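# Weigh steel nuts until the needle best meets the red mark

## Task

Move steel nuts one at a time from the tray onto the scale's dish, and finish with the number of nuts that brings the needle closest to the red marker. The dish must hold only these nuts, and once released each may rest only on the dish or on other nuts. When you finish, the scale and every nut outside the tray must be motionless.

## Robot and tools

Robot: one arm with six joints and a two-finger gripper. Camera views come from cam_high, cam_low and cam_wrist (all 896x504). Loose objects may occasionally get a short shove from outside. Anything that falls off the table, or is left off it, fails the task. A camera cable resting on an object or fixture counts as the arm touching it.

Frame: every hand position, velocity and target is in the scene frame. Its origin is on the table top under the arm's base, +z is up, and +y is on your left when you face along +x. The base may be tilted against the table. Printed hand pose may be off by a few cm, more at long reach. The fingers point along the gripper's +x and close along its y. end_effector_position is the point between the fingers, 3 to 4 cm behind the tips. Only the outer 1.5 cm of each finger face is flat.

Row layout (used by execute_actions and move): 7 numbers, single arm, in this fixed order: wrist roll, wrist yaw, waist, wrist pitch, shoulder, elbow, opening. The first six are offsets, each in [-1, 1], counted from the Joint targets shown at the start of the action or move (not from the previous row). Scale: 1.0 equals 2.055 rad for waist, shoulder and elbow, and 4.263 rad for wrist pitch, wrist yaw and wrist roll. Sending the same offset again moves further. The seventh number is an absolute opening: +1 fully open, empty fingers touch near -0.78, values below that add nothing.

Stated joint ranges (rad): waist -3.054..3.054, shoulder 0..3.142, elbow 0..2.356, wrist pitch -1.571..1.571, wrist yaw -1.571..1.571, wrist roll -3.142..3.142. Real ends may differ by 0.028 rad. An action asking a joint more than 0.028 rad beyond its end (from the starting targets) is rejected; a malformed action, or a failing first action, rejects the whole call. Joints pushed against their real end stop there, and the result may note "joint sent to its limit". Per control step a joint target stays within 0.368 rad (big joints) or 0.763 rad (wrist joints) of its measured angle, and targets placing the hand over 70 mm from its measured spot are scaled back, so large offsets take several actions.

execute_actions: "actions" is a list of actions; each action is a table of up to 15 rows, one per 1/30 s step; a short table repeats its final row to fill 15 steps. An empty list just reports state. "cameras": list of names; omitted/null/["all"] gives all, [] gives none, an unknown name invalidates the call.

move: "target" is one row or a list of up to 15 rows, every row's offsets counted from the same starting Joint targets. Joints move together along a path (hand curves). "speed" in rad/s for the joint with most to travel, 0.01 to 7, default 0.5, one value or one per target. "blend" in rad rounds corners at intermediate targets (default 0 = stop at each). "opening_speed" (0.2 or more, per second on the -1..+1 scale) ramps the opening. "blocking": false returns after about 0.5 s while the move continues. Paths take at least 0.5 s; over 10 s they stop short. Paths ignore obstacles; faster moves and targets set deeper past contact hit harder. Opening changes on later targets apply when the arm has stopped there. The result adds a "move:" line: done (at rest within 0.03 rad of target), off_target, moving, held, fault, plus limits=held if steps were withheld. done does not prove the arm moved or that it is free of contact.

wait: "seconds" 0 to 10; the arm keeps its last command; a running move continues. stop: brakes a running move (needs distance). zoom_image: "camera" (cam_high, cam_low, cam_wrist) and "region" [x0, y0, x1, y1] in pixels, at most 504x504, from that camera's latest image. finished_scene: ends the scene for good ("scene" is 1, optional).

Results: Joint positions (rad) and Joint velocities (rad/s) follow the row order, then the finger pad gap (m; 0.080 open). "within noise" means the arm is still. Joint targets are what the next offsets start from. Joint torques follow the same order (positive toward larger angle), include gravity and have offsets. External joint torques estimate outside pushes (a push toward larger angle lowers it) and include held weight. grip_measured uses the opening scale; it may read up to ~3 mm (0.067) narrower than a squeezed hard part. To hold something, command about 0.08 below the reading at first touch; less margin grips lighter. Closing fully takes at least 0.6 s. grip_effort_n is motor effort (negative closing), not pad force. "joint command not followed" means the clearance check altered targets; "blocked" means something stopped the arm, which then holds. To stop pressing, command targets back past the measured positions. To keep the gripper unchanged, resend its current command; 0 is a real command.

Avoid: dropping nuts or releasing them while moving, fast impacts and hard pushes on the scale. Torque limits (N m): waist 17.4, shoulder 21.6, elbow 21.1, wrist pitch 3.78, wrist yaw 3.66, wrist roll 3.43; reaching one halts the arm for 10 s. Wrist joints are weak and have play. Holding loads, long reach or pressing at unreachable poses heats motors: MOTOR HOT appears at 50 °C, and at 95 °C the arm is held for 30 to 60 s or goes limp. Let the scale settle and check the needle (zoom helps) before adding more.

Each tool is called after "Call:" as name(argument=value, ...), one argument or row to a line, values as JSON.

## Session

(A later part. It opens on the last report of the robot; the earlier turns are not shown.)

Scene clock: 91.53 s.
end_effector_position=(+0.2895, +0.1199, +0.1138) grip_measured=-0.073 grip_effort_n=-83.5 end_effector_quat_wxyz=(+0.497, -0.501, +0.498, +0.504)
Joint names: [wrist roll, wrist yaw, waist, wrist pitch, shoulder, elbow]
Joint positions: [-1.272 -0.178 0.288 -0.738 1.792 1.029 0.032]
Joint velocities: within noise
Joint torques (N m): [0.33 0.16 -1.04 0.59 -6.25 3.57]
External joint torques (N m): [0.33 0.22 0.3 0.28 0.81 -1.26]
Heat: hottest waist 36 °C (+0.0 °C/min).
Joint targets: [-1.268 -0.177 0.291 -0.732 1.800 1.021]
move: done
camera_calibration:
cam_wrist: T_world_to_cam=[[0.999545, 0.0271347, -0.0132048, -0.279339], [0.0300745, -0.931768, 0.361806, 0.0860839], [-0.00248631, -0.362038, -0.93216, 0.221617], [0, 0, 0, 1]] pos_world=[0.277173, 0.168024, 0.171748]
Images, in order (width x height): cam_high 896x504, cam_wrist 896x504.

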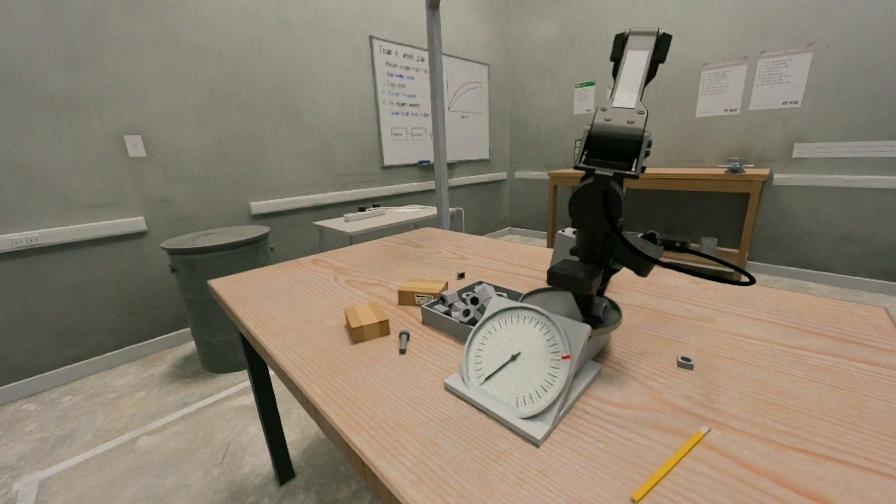

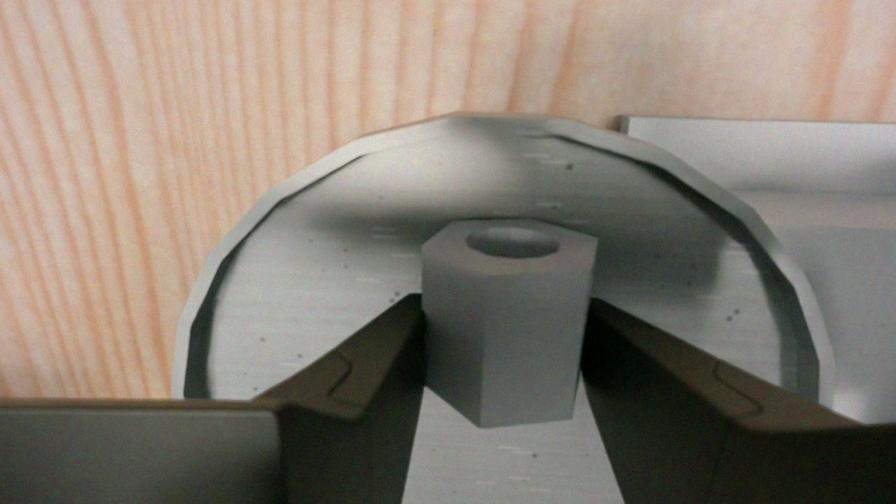

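Call:
move(
  target=[0.0016, 0, 0.0034, 0.0116, 0.0131, -0.0097, -0.13],
  speed=0.06,
  cameras=["cam_wrist", "cam_high"],
)

Call:
zoom_image(
  camera="cam_high",
  region=[540, 250, 640, 350],
)

Scene clock: 94.87 s.
end_effector_position=(+0.2896, +0.1198, +0.1072) grip_measured=-0.073 grip_effort_n=-83.5 end_effector_quat_wxyz=(+0.499, -0.502, +0.496, +0.503)
Joint names: [wrist roll, wrist yaw, waist, wrist pitch, shoulder, elbow]
Joint positions: [-1.266 -0.178 0.292 -0.704 1.803 1.013 0.032]
Joint velocities: within noise
Joint torques (N m): [0.35 0.16 -0.74 1.85 -4.39 3.23]
External joint torques (N m): [0.34 0.22 0.61 1.52 2.71 -1.56]
Heat: hottest waist 35 °C (-1.0 °C/min).
Joint targets: [-1.261 -0.177 0.298 -0.682 1.827 1.001]
move: done
camera_calibration:
cam_wrist: T_world_to_cam=[[0.999643, 0.0254922, -0.00801328, -0.279942], [0.0266673, -0.932511, 0.360155, 0.0897307], [0.00170868, -0.36024, -0.932858, 0.214075], [0, 0, 0, 1]] pos_world=[0.277083, 0.16793, 0.165141]
Images, in order (width x height): cam_high 896x504, cam_wrist 896x504.

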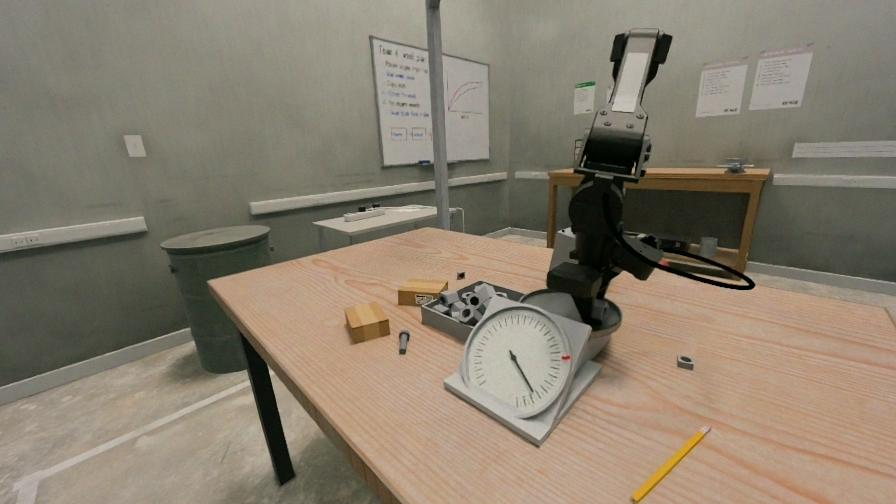

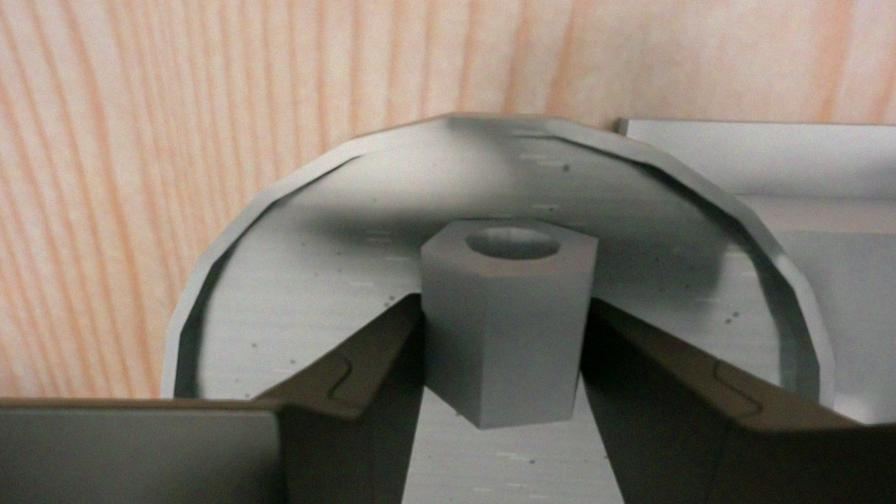

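Scaled by 5.040.

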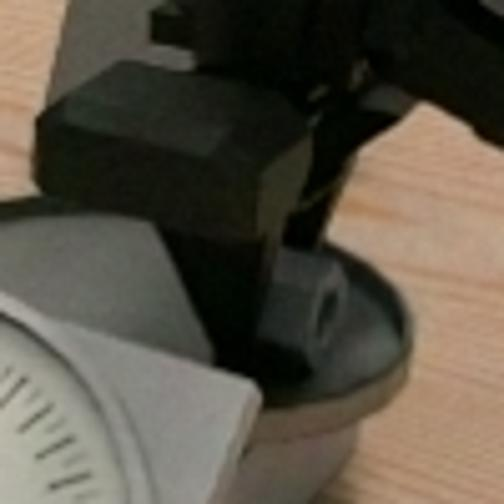

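Call:
move(
  target=[0, 0, -0.0015, -0.0054, -0.0092, 0.0058, -0.13],
  speed=0.06,
  cameras=["cam_high"],
)

Call:
zoom_image(
  camera="cam_high",
  region=[450, 290, 590, 430],
)

Scene clock: 96.50 s.
end_effector_position=(+0.2888, +0.1196, +0.1076) grip_measured=-0.073 grip_effort_n=-83.5 end_effector_quat_wxyz=(+0.498, -0.501, +0.497, +0.503)
Joint names: [wrist roll, wrist yaw, waist, wrist pitch, shoulder, elbow]
Joint positions: [-1.266 -0.178 0.292 -0.709 1.801 1.013 0.032]
Joint velocities: within noise
Joint torques (N m): [0.35 0.16 -1.02 0.36 -6.47 4.37]
External joint torques (N m): [0.35 0.22 0.31 0.05 0.65 -0.42]
Heat: hottest waist 35 °C (-1.0 °C/min).
Joint targets: [-1.261 -0.177 0.295 -0.705 1.808 1.013]
move: done
Images, in order (width x height): cam_high 896x504.

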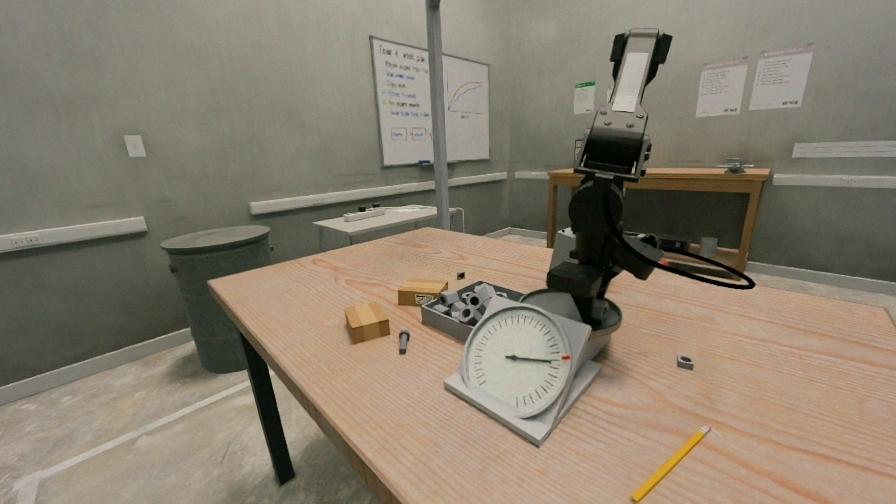

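Scaled by 3.600.

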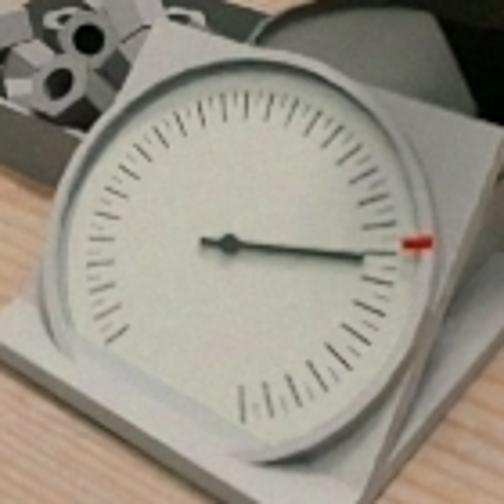

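Call:
move(
  target=[0, 0, 0, 0, 0, 0, 0.06],
  opening_speed=0.3,
  cameras=["cam_wrist", "cam_high"],
)

Call:
zoom_image(
  camera="cam_high",
  region=[450, 290, 590, 430],
)

Scene clock: 97.90 s.
end_effector_position=(+0.2888, +0.1199, +0.1075) grip_measured=+0.057 grip_effort_n=12.8 end_effector_quat_wxyz=(+0.498, -0.501, +0.497, +0.504)
Joint names: [wrist roll, wrist yaw, waist, wrist pitch, shoulder, elbow]
Joint positions: [-1.266 -0.178 0.292 -0.709 1.802 1.013 0.038]
Joint velocities: within noise
Joint torques (N m): [0.33 0.13 -1.03 0.34 -6.29 4.24]
External joint torques (N m): [0.33 0.18 0.3 0.01 0.87 -0.61]
Heat: hottest waist 35 °C (-1.0 °C/min).
Joint targets: [-1.261 -0.177 0.295 -0.705 1.808 1.013]
move: done
camera_calibration:
cam_wrist: T_world_to_cam=[[0.999608, 0.0257286, -0.0110226, -0.278866], [0.0279729, -0.932184, 0.360903, 0.0891888], [-0.000989534, -0.36107, -0.932538, 0.215227], [0, 0, 0, 1]] pos_world=[0.276475, 0.168027, 0.165445]
Images, in order (width x height): cam_high 896x504, cam_wrist 896x504.

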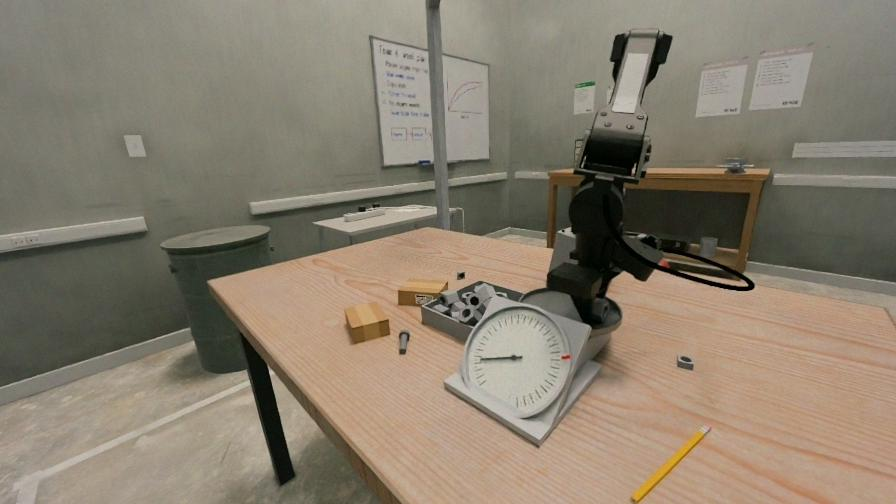

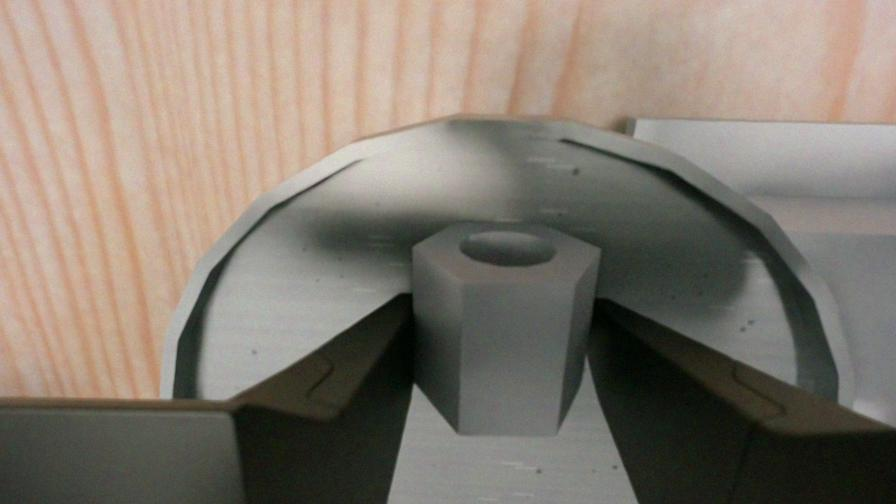

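Scaled by 3.600.

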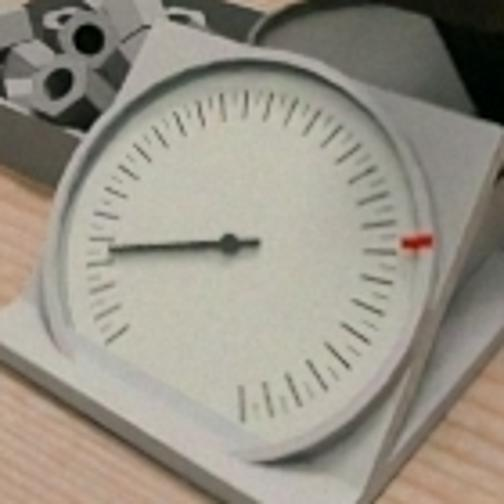

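Call:
move(
  target=[
    [0, 0, 0, 0, 0, 0, 0.33],
    [-0.0061, 0, -0.0153, -0.0469, -0.0521, 0.0535, 0.33],
    [-0.1642, -0.0017, -0.3419, -0.0607, 0.0301, 0.0905, 0.33],
  ],
  speed=[0.5, 0.3, 0.8],
  blend=[0, 0.03, 0],
)

Call:
zoom_image(
  camera="cam_high",
  region=[460, 295, 580, 415],
)

Scene clock: 104.70 s.
end_effector_position=(+0.2981, -0.0862, +0.1699) grip_measured=+0.328 grip_effort_n=13.3 end_effector_quat_wxyz=(+0.504, -0.493, +0.508, +0.495)
Joint names: [wrist roll, wrist yaw, waist, wrist pitch, shoulder, elbow]
Joint positions: [-1.946 -0.177 -0.408 -0.965 1.858 1.19 0.05]
Joint velocities: within noise
Joint torques (N m): [-0.4 -0.15 -1.57 0.06 -5.95 5.8]
External joint torques (N m): [-0.4 -0.11 -0.09 -0.19 1.21 0.45]
Heat: hottest waist 35 °C (-1.0 °C/min).
Joint targets: [-1.961 -0.184 -0.408 -0.964 1.870 1.199]
move: done
camera_calibration:
cam_wrist: T_world_to_cam=[[0.999849, -0.00736846, -0.0157267, -0.284305], [-0.00110609, -0.930713, 0.365748, -0.117741], [-0.017332, -0.365676, -0.930581, 0.203174], [0, 0, 0, 1]] pos_world=[0.287653, -0.0373823, 0.227663]

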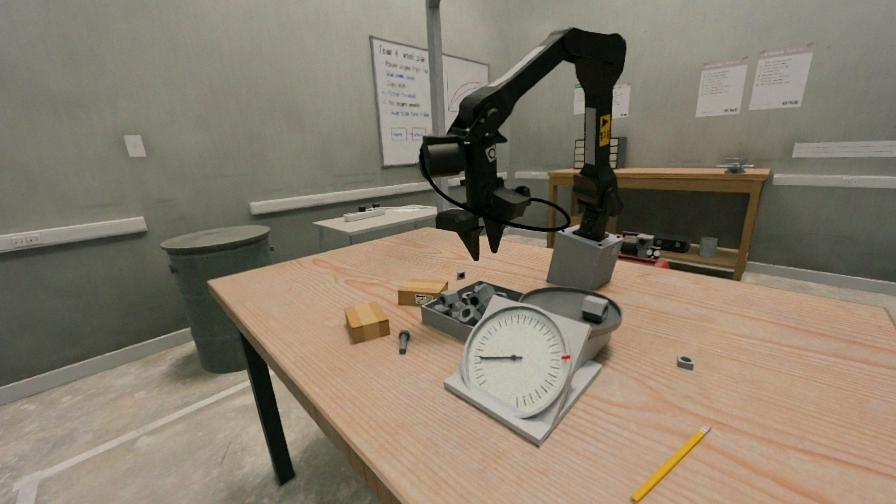

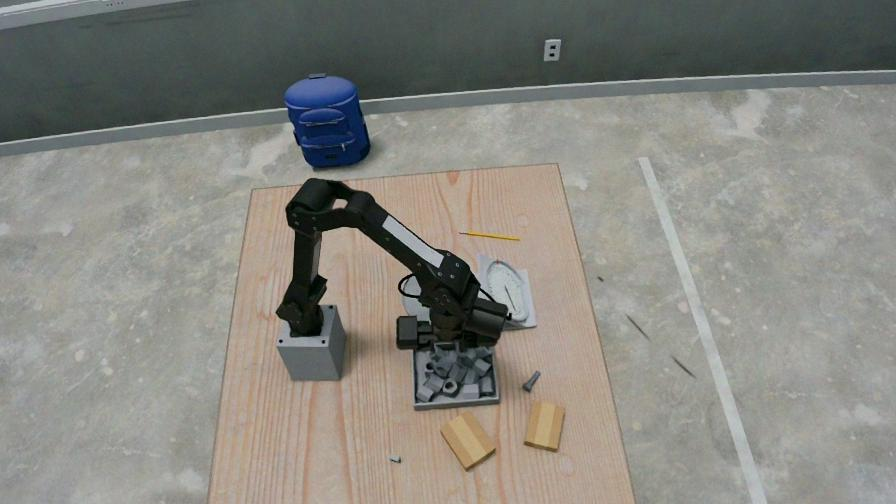

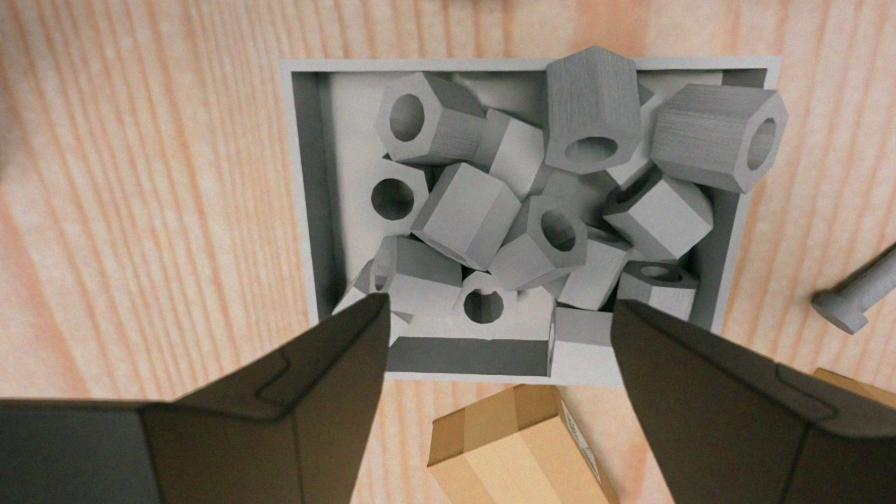

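Scaled by 4.200.

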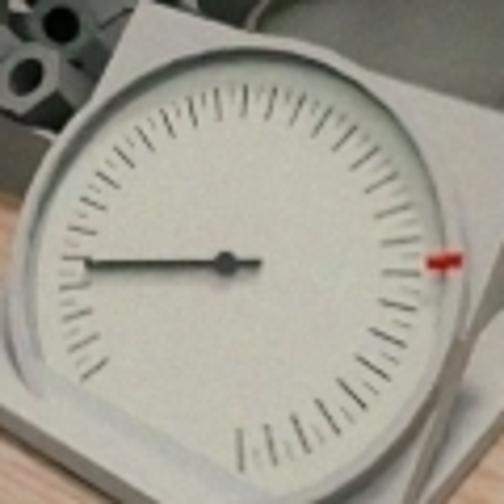

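Call:
zoom_image(
  camera="cam_high",
  region=[465, 300, 525, 360],
)

Call:
zoom_image(
  camera="cam_high",
  region=[465, 350, 525, 410],
)

Call:
zoom_image(
  camera="cam_high",
  region=[515, 300, 575, 360],
)

Call:
zoom_image(
  camera="cam_high",
  region=[515, 350, 575, 410],
)

Scaled by 8.400.

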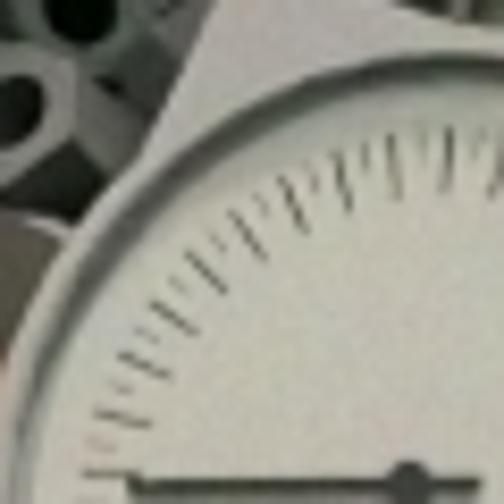

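Scaled by 8.400.

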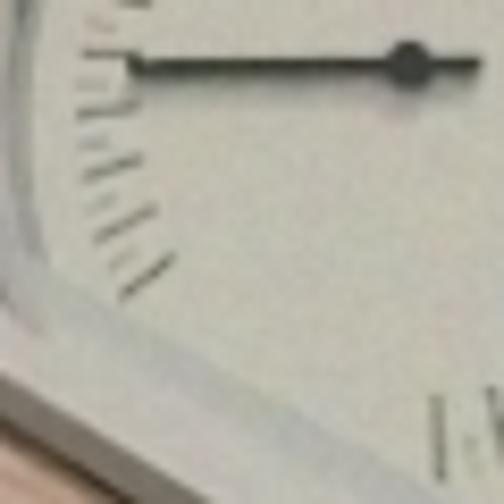

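Scaled by 8.400.

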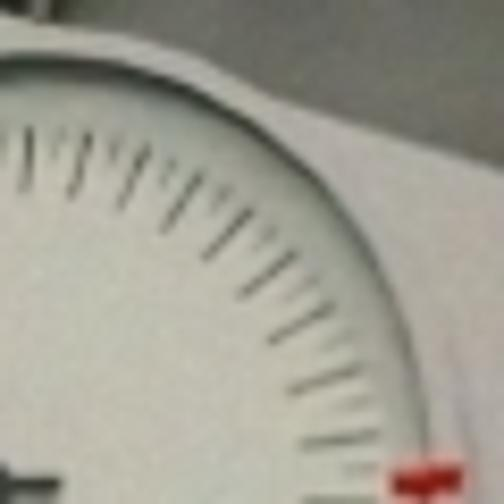

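Scaled by 8.400.

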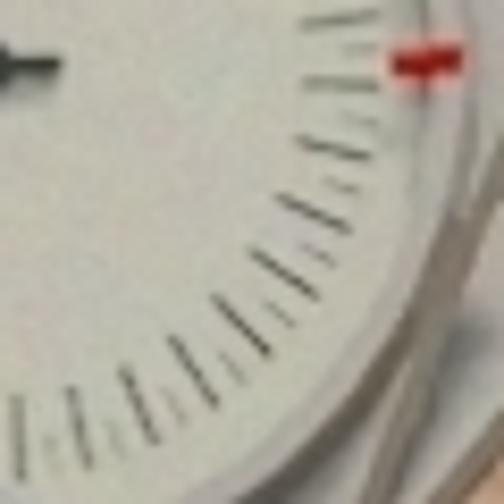

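Call:
zoom_image(
  camera="cam_wrist",
  region=[320, 40, 560, 350],
)

Call:
zoom_image(
  camera="cam_wrist",
  region=[540, 30, 800, 390],
)

Scaled by 1.626.

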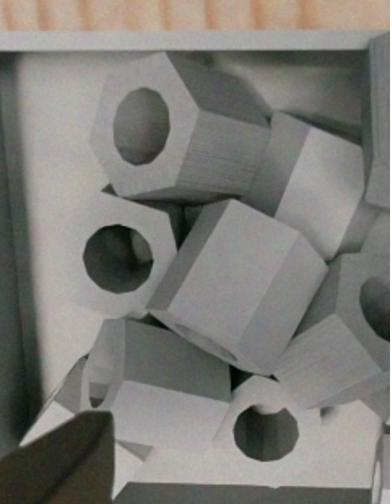

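Scaled by 1.400.

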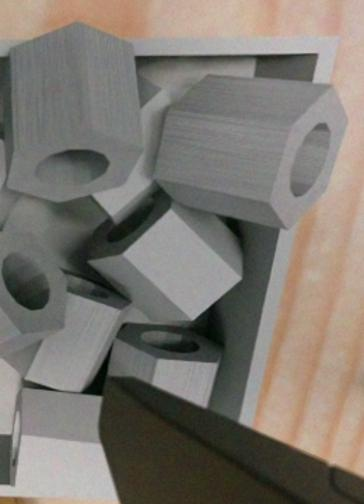

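Call:
move(
  target=[0.3467, 0.0014, -0.0467, 0.0225, 0.1638, 0.1147, 0.222],
  speed=1.2,
  cameras=["cam_wrist"],
)

Scene clock: 127.90 s.
end_effector_position=(+0.3452, -0.1548, +0.1206) grip_measured=+0.224 grip_effort_n=-14.7 end_effector_quat_wxyz=(+0.709, -0.001, +0.706, +0.002)
Joint names: [wrist roll, wrist yaw, waist, wrist pitch, shoulder, elbow]
Joint positions: [-0.496 -0.177 -0.501 -0.874 2.192 1.425 0.045]
Joint velocities: within noise
Joint torques (N m): [0.34 0.09 -1.97 0.67 -7.91 5.71]
External joint torques (N m): [0.34 0.12 -0.17 0.32 1.37 0.45]
Heat: hottest waist 35 °C (-1.0 °C/min).
Joint targets: [-0.483 -0.178 -0.504 -0.868 2.206 1.435]
move: done
camera_calibration:
cam_wrist: T_world_to_cam=[[0.0203636, -0.999749, -0.0093691, -0.148962], [-0.932522, -0.0223719, 0.36042, 0.29921], [-0.360539, 0.00139743, -0.932743, 0.308638], [0, 0, 0, 1]] pos_world=[0.393329, -0.142662, 0.178643]
Images, in order (width x height): cam_wrist 896x504.

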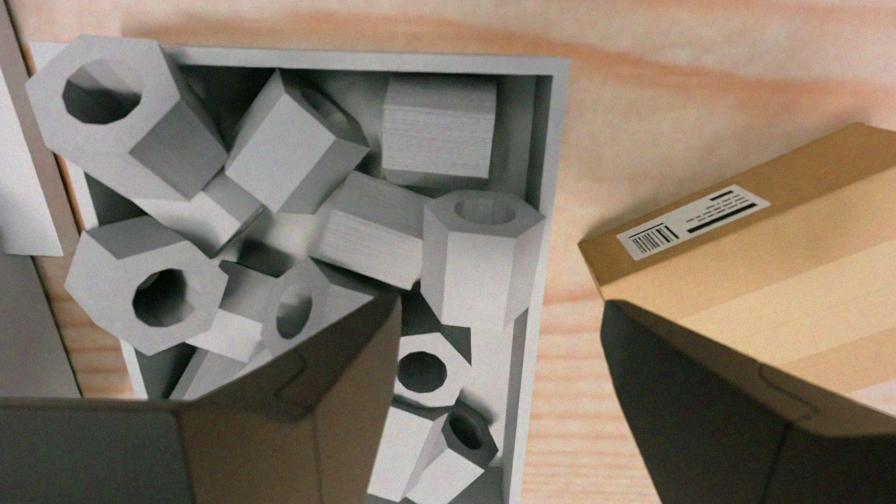

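Call:
move(
  target=[0.003, 0, 0.0073, 0.0218, 0.0161, -0.0389, 0.088],
  speed=0.2,
  cameras=["cam_wrist"],
)

Scene clock: 132.77 s.
end_effector_position=(+0.3405, -0.1536, +0.0943) grip_measured=+0.090 grip_effort_n=-14.7 end_effector_quat_wxyz=(+0.707, +0.001, +0.707, +0.001)
Joint names: [wrist roll, wrist yaw, waist, wrist pitch, shoulder, elbow]
Joint positions: [-0.484 -0.177 -0.492 -0.782 2.227 1.365 0.039]
Joint velocities: within noise
Joint torques (N m): [0.37 0.09 -1.47 0.67 -8.05 3.49]
External joint torques (N m): [0.37 0.12 0.33 0.32 1.16 -1.51]
Heat: hottest waist 35 °C (-1.0 °C/min).
Joint targets: [-0.470 -0.178 -0.489 -0.775 2.240 1.355]
move: done
camera_calibration:
cam_wrist: T_world_to_cam=[[0.016435, -0.999803, -0.0111671, -0.146411], [-0.930922, -0.0193762, 0.364703, 0.303905], [-0.364847, 0.00440178, -0.931057, 0.284223], [0, 0, 0, 1]] pos_world=[0.389016, -0.141745, 0.152158]
Images, in order (width x height): cam_wrist 896x504.

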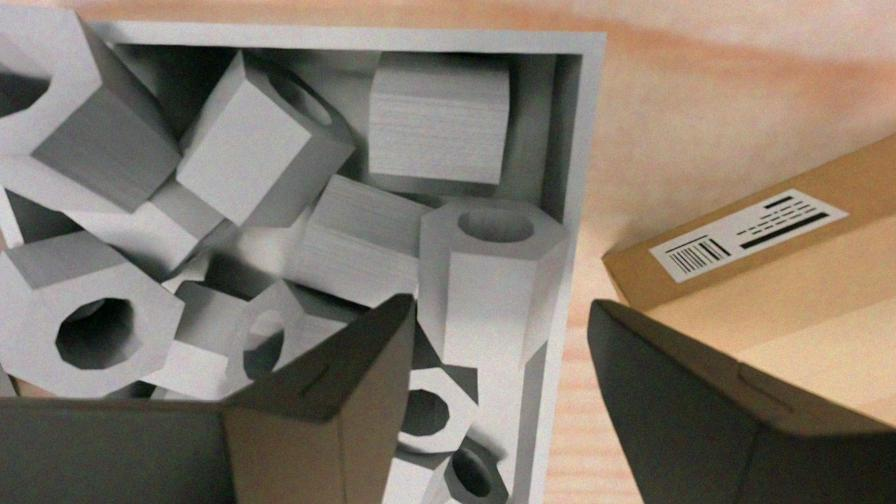

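Call:
move(
  target=[
    [-0.003, 0, -0.0073, -0.0230, -0.0190, 0.0400, 0.1],
    [0.0528, -0.0028, 0.1090, -0.0537, -0.0589, 0.0895, 0.33],
  ],
  speed=0.6,
  blend=0.03,
  cameras=["cam_wrist"],
)

Call:
zoom_image(
  camera="cam_wrist",
  region=[300, 60, 660, 340],
)

Scene clock: 146.97 s.
end_effector_position=(+0.3845, -0.0646, +0.1522) grip_measured=+0.327 grip_effort_n=13.7 end_effector_quat_wxyz=(+0.707, -0.005, +0.707, +0.000)
Joint names: [wrist roll, wrist yaw, waist, wrist pitch, shoulder, elbow]
Joint positions: [-0.258 -0.18 -0.265 -1.005 2.125 1.531 0.05]
Joint velocities: within noise
Joint torques (N m): [0.38 -0.23 -1.88 0.18 -10.53 5.8]
External joint torques (N m): [0.38 -0.22 0.06 -0.17 -1.06 0.23]
Heat: hottest shoulder 36 °C (+1.0 °C/min).
Joint targets: [-0.245 -0.190 -0.265 -1.004 2.118 1.539]
move: done
camera_calibration:
cam_wrist: T_world_to_cam=[[0.022762, -0.999739, -0.00182337, -0.0613508], [-0.930907, -0.0218599, 0.364602, 0.325357], [-0.364547, -0.00660169, -0.931162, 0.352885], [0, 0, 0, 1]] pos_world=[0.432916, -0.0518929, 0.209856]
Images, in order (width x height): cam_wrist 896x504.

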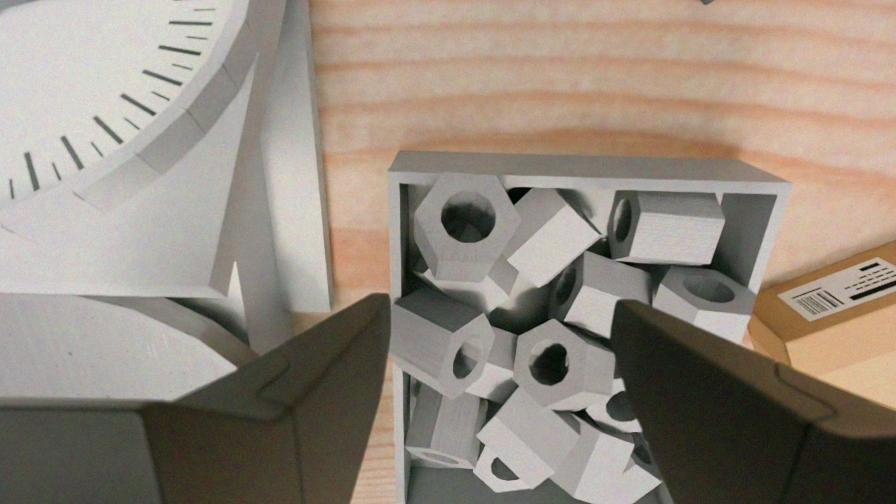

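Scaled by 1.400.

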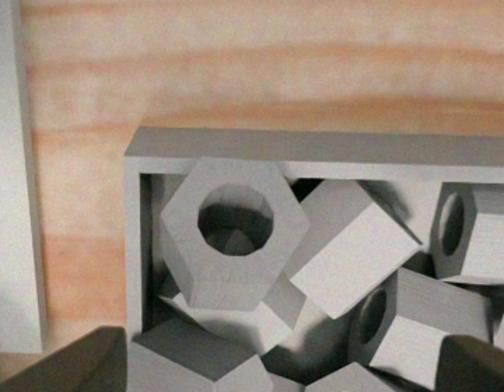

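Call:
zoom_image(
  camera="cam_wrist",
  region=[385, 150, 545, 310],
)

Call:
zoom_image(
  camera="cam_wrist",
  region=[380, 170, 760, 504],
)

Scaled by 3.150.

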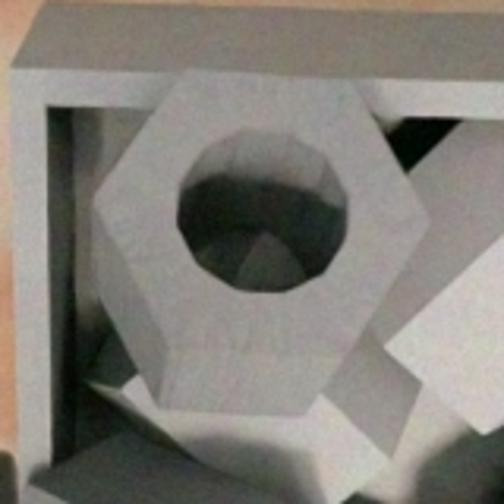

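Scaled by 1.326.

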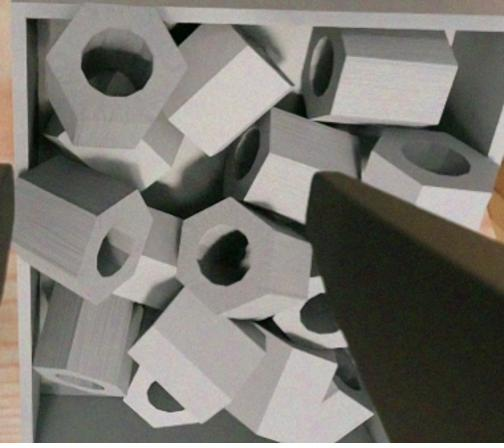

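Call:
move(
  target=[0.0091, 0, 0.0175, 0.0386, 0.0445, -0.0484, 0.088],
  speed=0.25,
  cameras=["cam_wrist"],
)

Scene clock: 158.80 s.
end_effector_position=(+0.3864, -0.0609, +0.1049) grip_measured=+0.090 grip_effort_n=-14.7 end_effector_quat_wxyz=(+0.707, -0.003, +0.708, -0.002)
Joint names: [wrist roll, wrist yaw, waist, wrist pitch, shoulder, elbow]
Joint positions: [-0.22 -0.18 -0.232 -0.847 2.198 1.449 0.039]
Joint velocities: within noise
Joint torques (N m): [0.38 -0.23 -1.63 0.67 -8.28 3.65]
External joint torques (N m): [0.38 -0.22 0.34 0.33 1.2 -1.49]
Heat: hottest shoulder 38 °C (+3.0 °C/min).
Joint targets: [-0.206 -0.190 -0.229 -0.839 2.210 1.440]
move: done
camera_calibration:
cam_wrist: T_world_to_cam=[[0.0175003, -0.999846, -0.00129906, -0.0558716], [-0.930509, -0.016762, 0.365885, 0.344529], [-0.36585, -0.0051943, -0.930659, 0.310093], [0, 0, 0, 1]] pos_world=[0.435013, -0.0484773, 0.16246]
Images, in order (width x height): cam_wrist 896x504.

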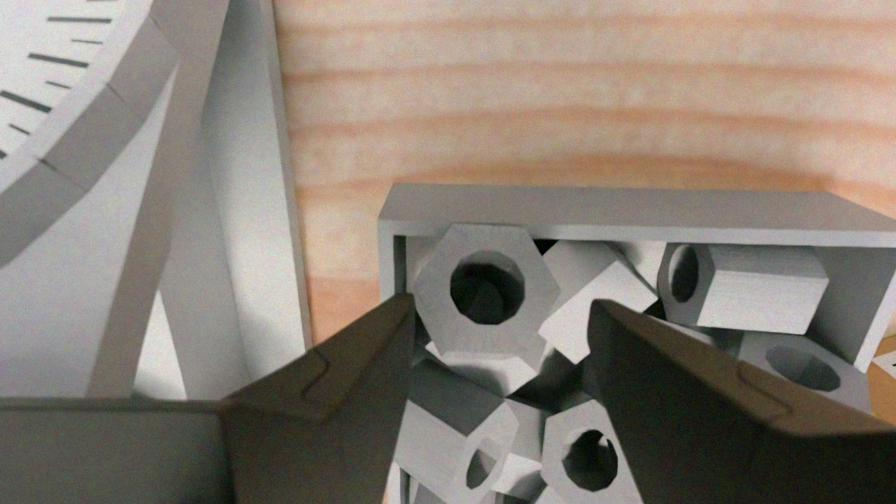

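Call:
move(
  target=[0.0023, 0, 0.0049, 0.0205, 0.0093, -0.0321, 0.0545],
  speed=0.08,
  cameras=["cam_wrist"],
)

Scene clock: 164.60 s.
end_effector_position=(+0.3808, -0.0586, +0.0839) grip_measured=+0.057 grip_effort_n=-14.7 end_effector_quat_wxyz=(+0.708, -0.001, +0.706, +0.001)
Joint names: [wrist roll, wrist yaw, waist, wrist pitch, shoulder, elbow]
Joint positions: [-0.211 -0.188 -0.222 -0.759 2.215 1.384 0.038]
Joint velocities: within noise
Joint torques (N m): [0.38 -0.24 -1.65 0.71 -8.06 3.38]
External joint torques (N m): [0.38 -0.22 0.29 0.35 1.39 -1.6]
Heat: hottest shoulder 38 °C (+3.0 °C/min).
Joint targets: [-0.196 -0.190 -0.219 -0.752 2.229 1.374]
move: done
camera_calibration:
cam_wrist: T_world_to_cam=[[0.0188663, -0.99979, -0.00796741, -0.0534168], [-0.932036, -0.0204709, 0.361786, 0.347634], [-0.361873, 0.000600362, -0.932227, 0.287421], [0, 0, 0, 1]] pos_world=[0.429025, -0.0464618, 0.141747]
Images, in order (width x height): cam_wrist 896x504.

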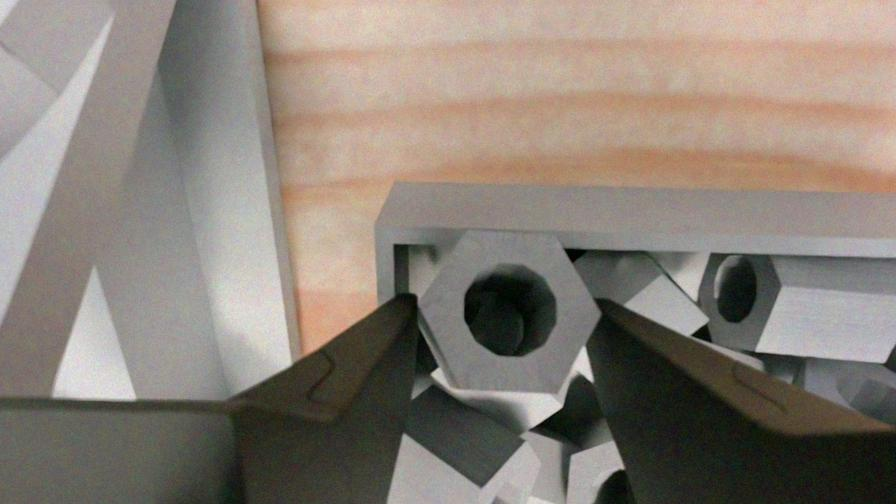

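Call:
move(
  target=[0, 0, 0, 0, 0, 0, -0.14],
  opening_speed=0.3,
  cameras=["cam_wrist"],
)

Scene clock: 166.20 s.
end_effector_position=(+0.3808, -0.0578, +0.0837) grip_measured=-0.060 grip_effort_n=-83.5 end_effector_quat_wxyz=(+0.708, -0.001, +0.706, +0.001)
Joint names: [wrist roll, wrist yaw, waist, wrist pitch, shoulder, elbow]
Joint positions: [-0.209 -0.189 -0.22 -0.759 2.215 1.383 0.032]
Joint velocities: within noise
Joint torques (N m): [0.35 -0.2 -1.75 0.72 -8.03 3.46]
External joint torques (N m): [0.35 -0.18 0.14 0.37 1.4 -1.49]
Heat: hottest shoulder 38 °C (+3.0 °C/min).
Joint targets: [-0.196 -0.190 -0.219 -0.752 2.229 1.374]
move: done
camera_calibration:
cam_wrist: T_world_to_cam=[[0.0187888, -0.999778, -0.00955436, -0.0524552], [-0.93189, -0.0209737, 0.362133, 0.347584], [-0.362253, 0.00209955, -0.932077, 0.287446], [0, 0, 0, 1]] pos_world=[0.429024, -0.0457569, 0.141549]
Images, in order (width x height): cam_wrist 896x504.

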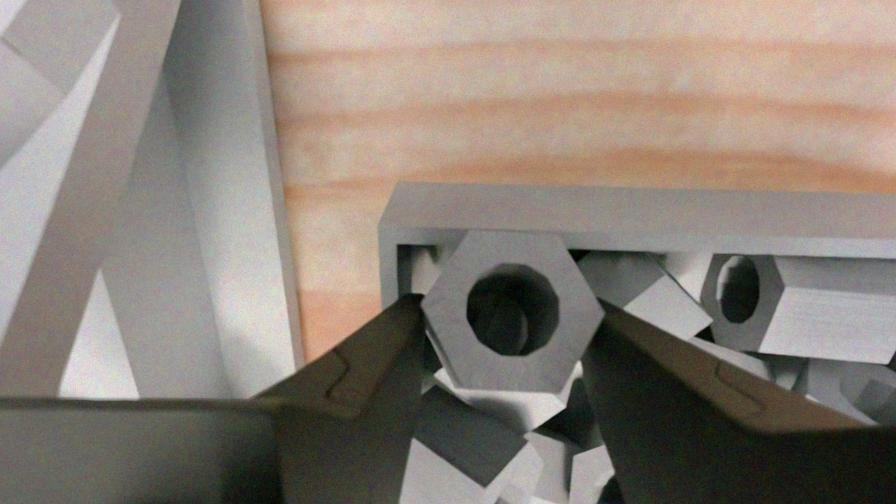

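Call:
move(
  target=[
    [-0.0103, 0, -0.0263, -0.0861, -0.0829, 0.1071, -0.14],
    [-0.3638, -0.1254, 0.0360, -0.0391, -0.2255, -0.1684, -0.14],
  ],
  speed=[0.4, 1.0],
  blend=[0.05, 0],
  cameras=["cam_wrist", "cam_high"],
)

Call:
zoom_image(
  camera="cam_high",
  region=[520, 170, 680, 330],
)

Scene clock: 179.07 s.
end_effector_position=(+0.2898, +0.0698, +0.1636) grip_measured=-0.059 grip_effort_n=-83.5 end_effector_quat_wxyz=(+0.614, -0.352, +0.356, +0.610)
Joint names: [wrist roll, wrist yaw, waist, wrist pitch, shoulder, elbow]
Joint positions: [-1.734 -0.706 -0.147 -0.923 1.777 1.037 0.032]
Joint velocities: within noise
Joint torques (N m): [-0.39 -0.86 -1.13 0.35 -8.03 3.53]
External joint torques (N m): [-0.39 -0.48 0.28 0.18 -1.54 -1.46]
Heat: hottest shoulder 38 °C (+3.0 °C/min).
Joint targets: [-1.747 -0.724 -0.145 -0.919 1.766 1.028]
move: done
camera_calibration:
cam_wrist: T_world_to_cam=[[0.99993, 0.0115785, -0.00252033, -0.278471], [0.0110751, -0.988822, -0.148689, 0.114391], [-0.00421376, 0.148651, -0.988881, 0.224097], [0, 0, 0, 1]] pos_world=[0.278129, 0.0830246, 0.237912]
Images, in order (width x height): cam_high 896x504, cam_wrist 896x504.

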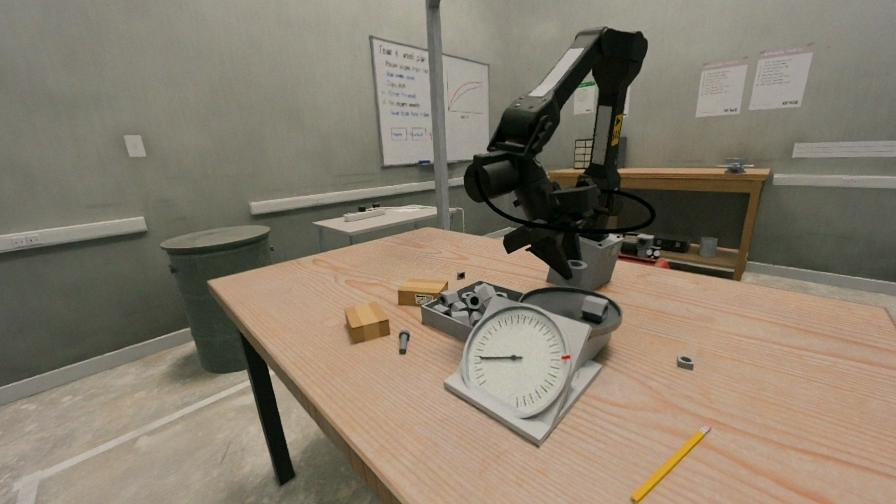

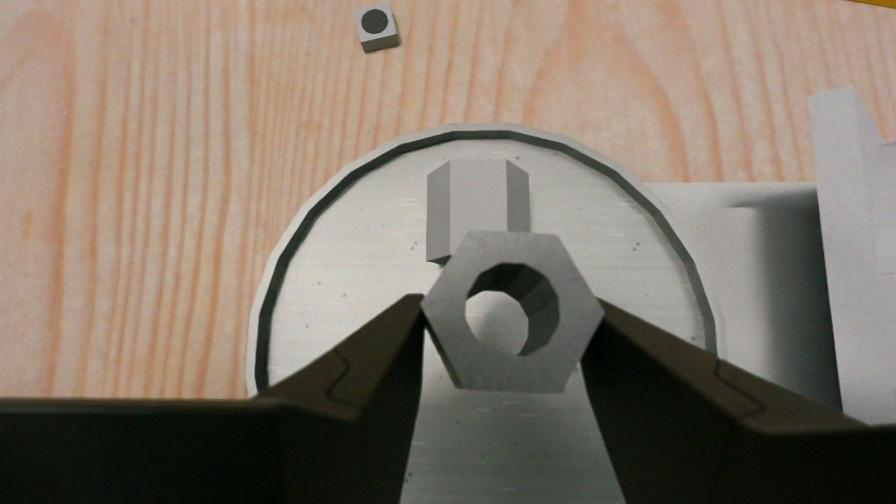

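Scaled by 3.150.

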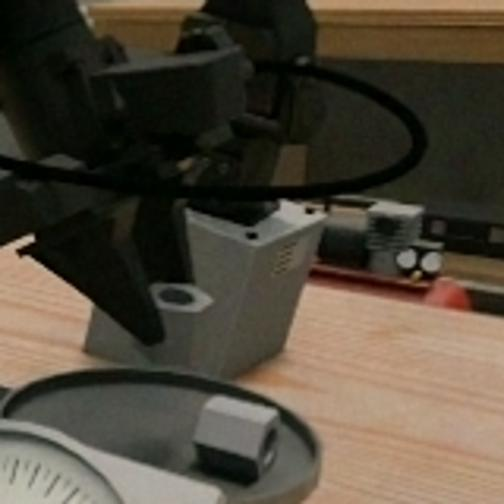

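Call:
move(
  target=[-0.0077, -0.0211, -0.0078, 0.0448, 0.0783, -0.0399, -0.14],
  speed=0.25,
  cameras=["cam_wrist", "cam_high"],
)

Call:
zoom_image(
  camera="cam_high",
  region=[520, 210, 640, 330],
)

Scene clock: 183.27 s.
end_effector_position=(+0.2906, +0.0680, +0.1165) grip_measured=-0.059 grip_effort_n=-83.5 end_effector_quat_wxyz=(+0.629, -0.327, +0.325, +0.626)
Joint names: [wrist roll, wrist yaw, waist, wrist pitch, shoulder, elbow]
Joint positions: [-1.766 -0.795 -0.157 -0.725 1.918 0.953 0.032]
Joint velocities: within noise
Joint torques (N m): [-0.39 -0.94 -1.77 0.27 -5.94 3.12]
External joint torques (N m): [-0.39 -0.53 -0.35 0.15 0.86 -1.13]
Heat: hottest shoulder 38 °C (+4.0 °C/min).
Joint targets: [-1.780 -0.814 -0.161 -0.728 1.926 0.946]
move: done
camera_calibration:
cam_wrist: T_world_to_cam=[[0.999846, 0.0162757, 0.00655108, -0.280691], [0.0173663, -0.971206, -0.237609, 0.112961], [0.0024952, 0.237686, -0.971339, 0.167731], [0, 0, 0, 1]] pos_world=[0.278268, 0.0744093, 0.191603]
Images, in order (width x height): cam_high 896x504, cam_wrist 896x504.

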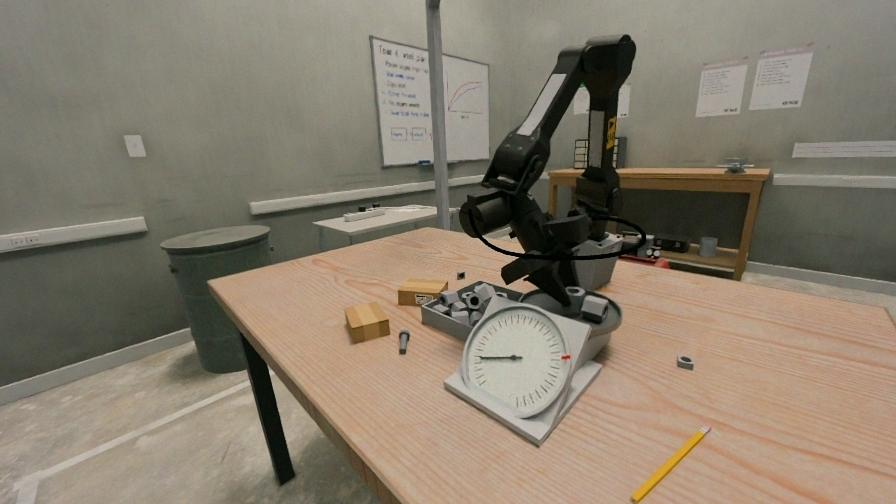

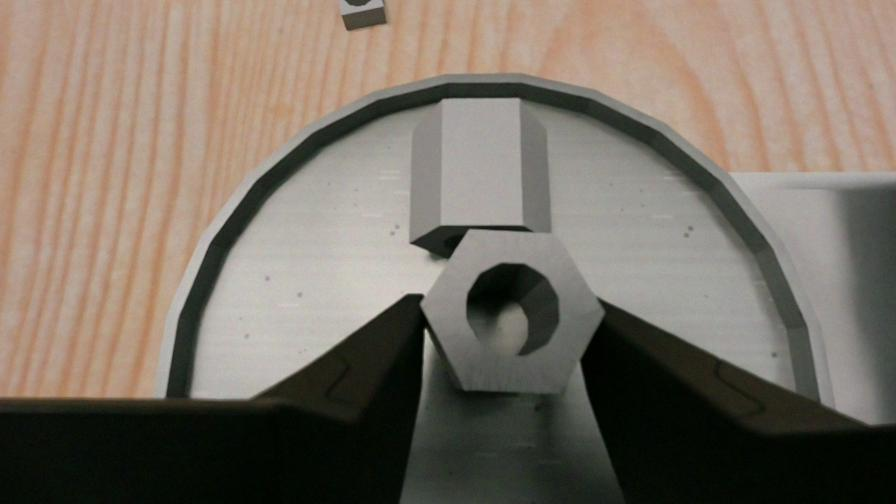

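Scaled by 4.200.

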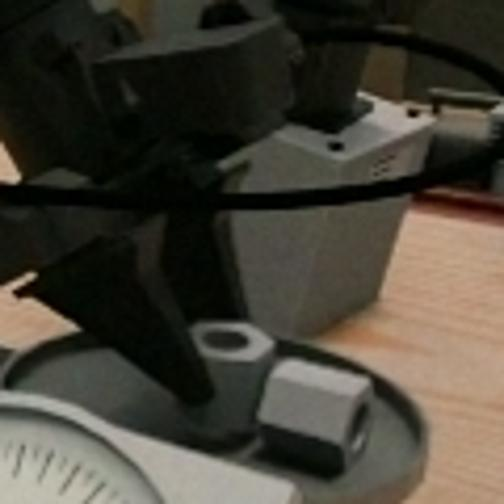

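Call:
zoom_image(
  camera="cam_wrist",
  region=[400, 210, 620, 410],
)

Scaled by 2.291.

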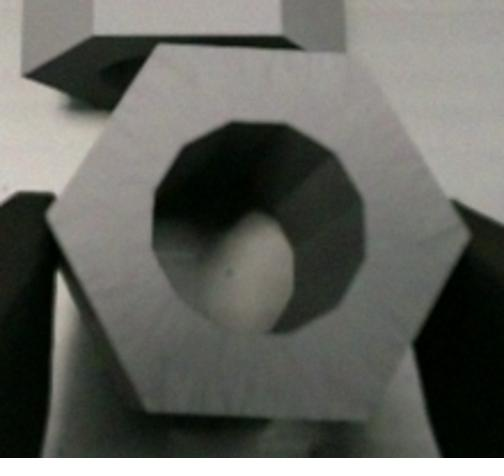

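Call:
move(
  target=[0.0028, 0, 0.0032, 0.0079, 0.0091, -0.0053, -0.14],
  speed=0.06,
  cameras=["cam_high"],
)

Call:
zoom_image(
  camera="cam_high",
  region=[460, 270, 640, 420],
)

Scene clock: 187.30 s.
end_effector_position=(+0.2909, +0.0668, +0.1097) grip_measured=-0.059 grip_effort_n=-83.5 end_effector_quat_wxyz=(+0.630, -0.328, +0.323, +0.626)
Joint names: [wrist roll, wrist yaw, waist, wrist pitch, shoulder, elbow]
Joint positions: [-1.766 -0.797 -0.157 -0.693 1.935 0.943 0.032]
Joint velocities: within noise
Joint torques (N m): [0.07 -0.92 -1.19 0.31 -5.88 2.97]
External joint torques (N m): [0.06 -0.51 0.27 0.18 0.94 -1.19]
Heat: hottest shoulder 37 °C (+3.0 °C/min).
Joint targets: [-1.768 -0.814 -0.154 -0.694 1.945 0.935]
move: done
Images, in order (width x height): cam_high 896x504.

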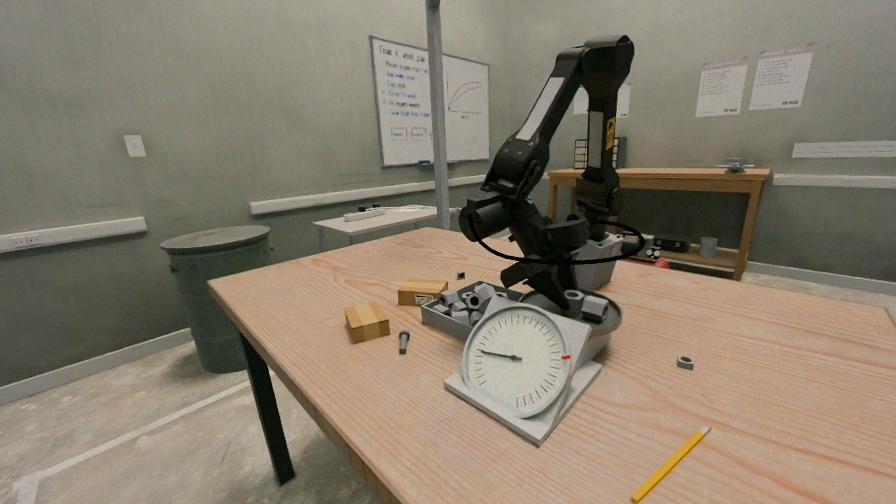

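Scaled by 2.800.

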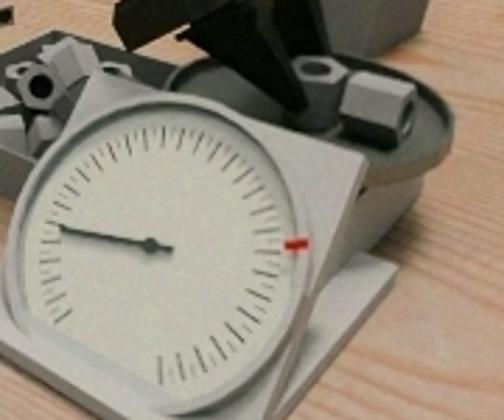

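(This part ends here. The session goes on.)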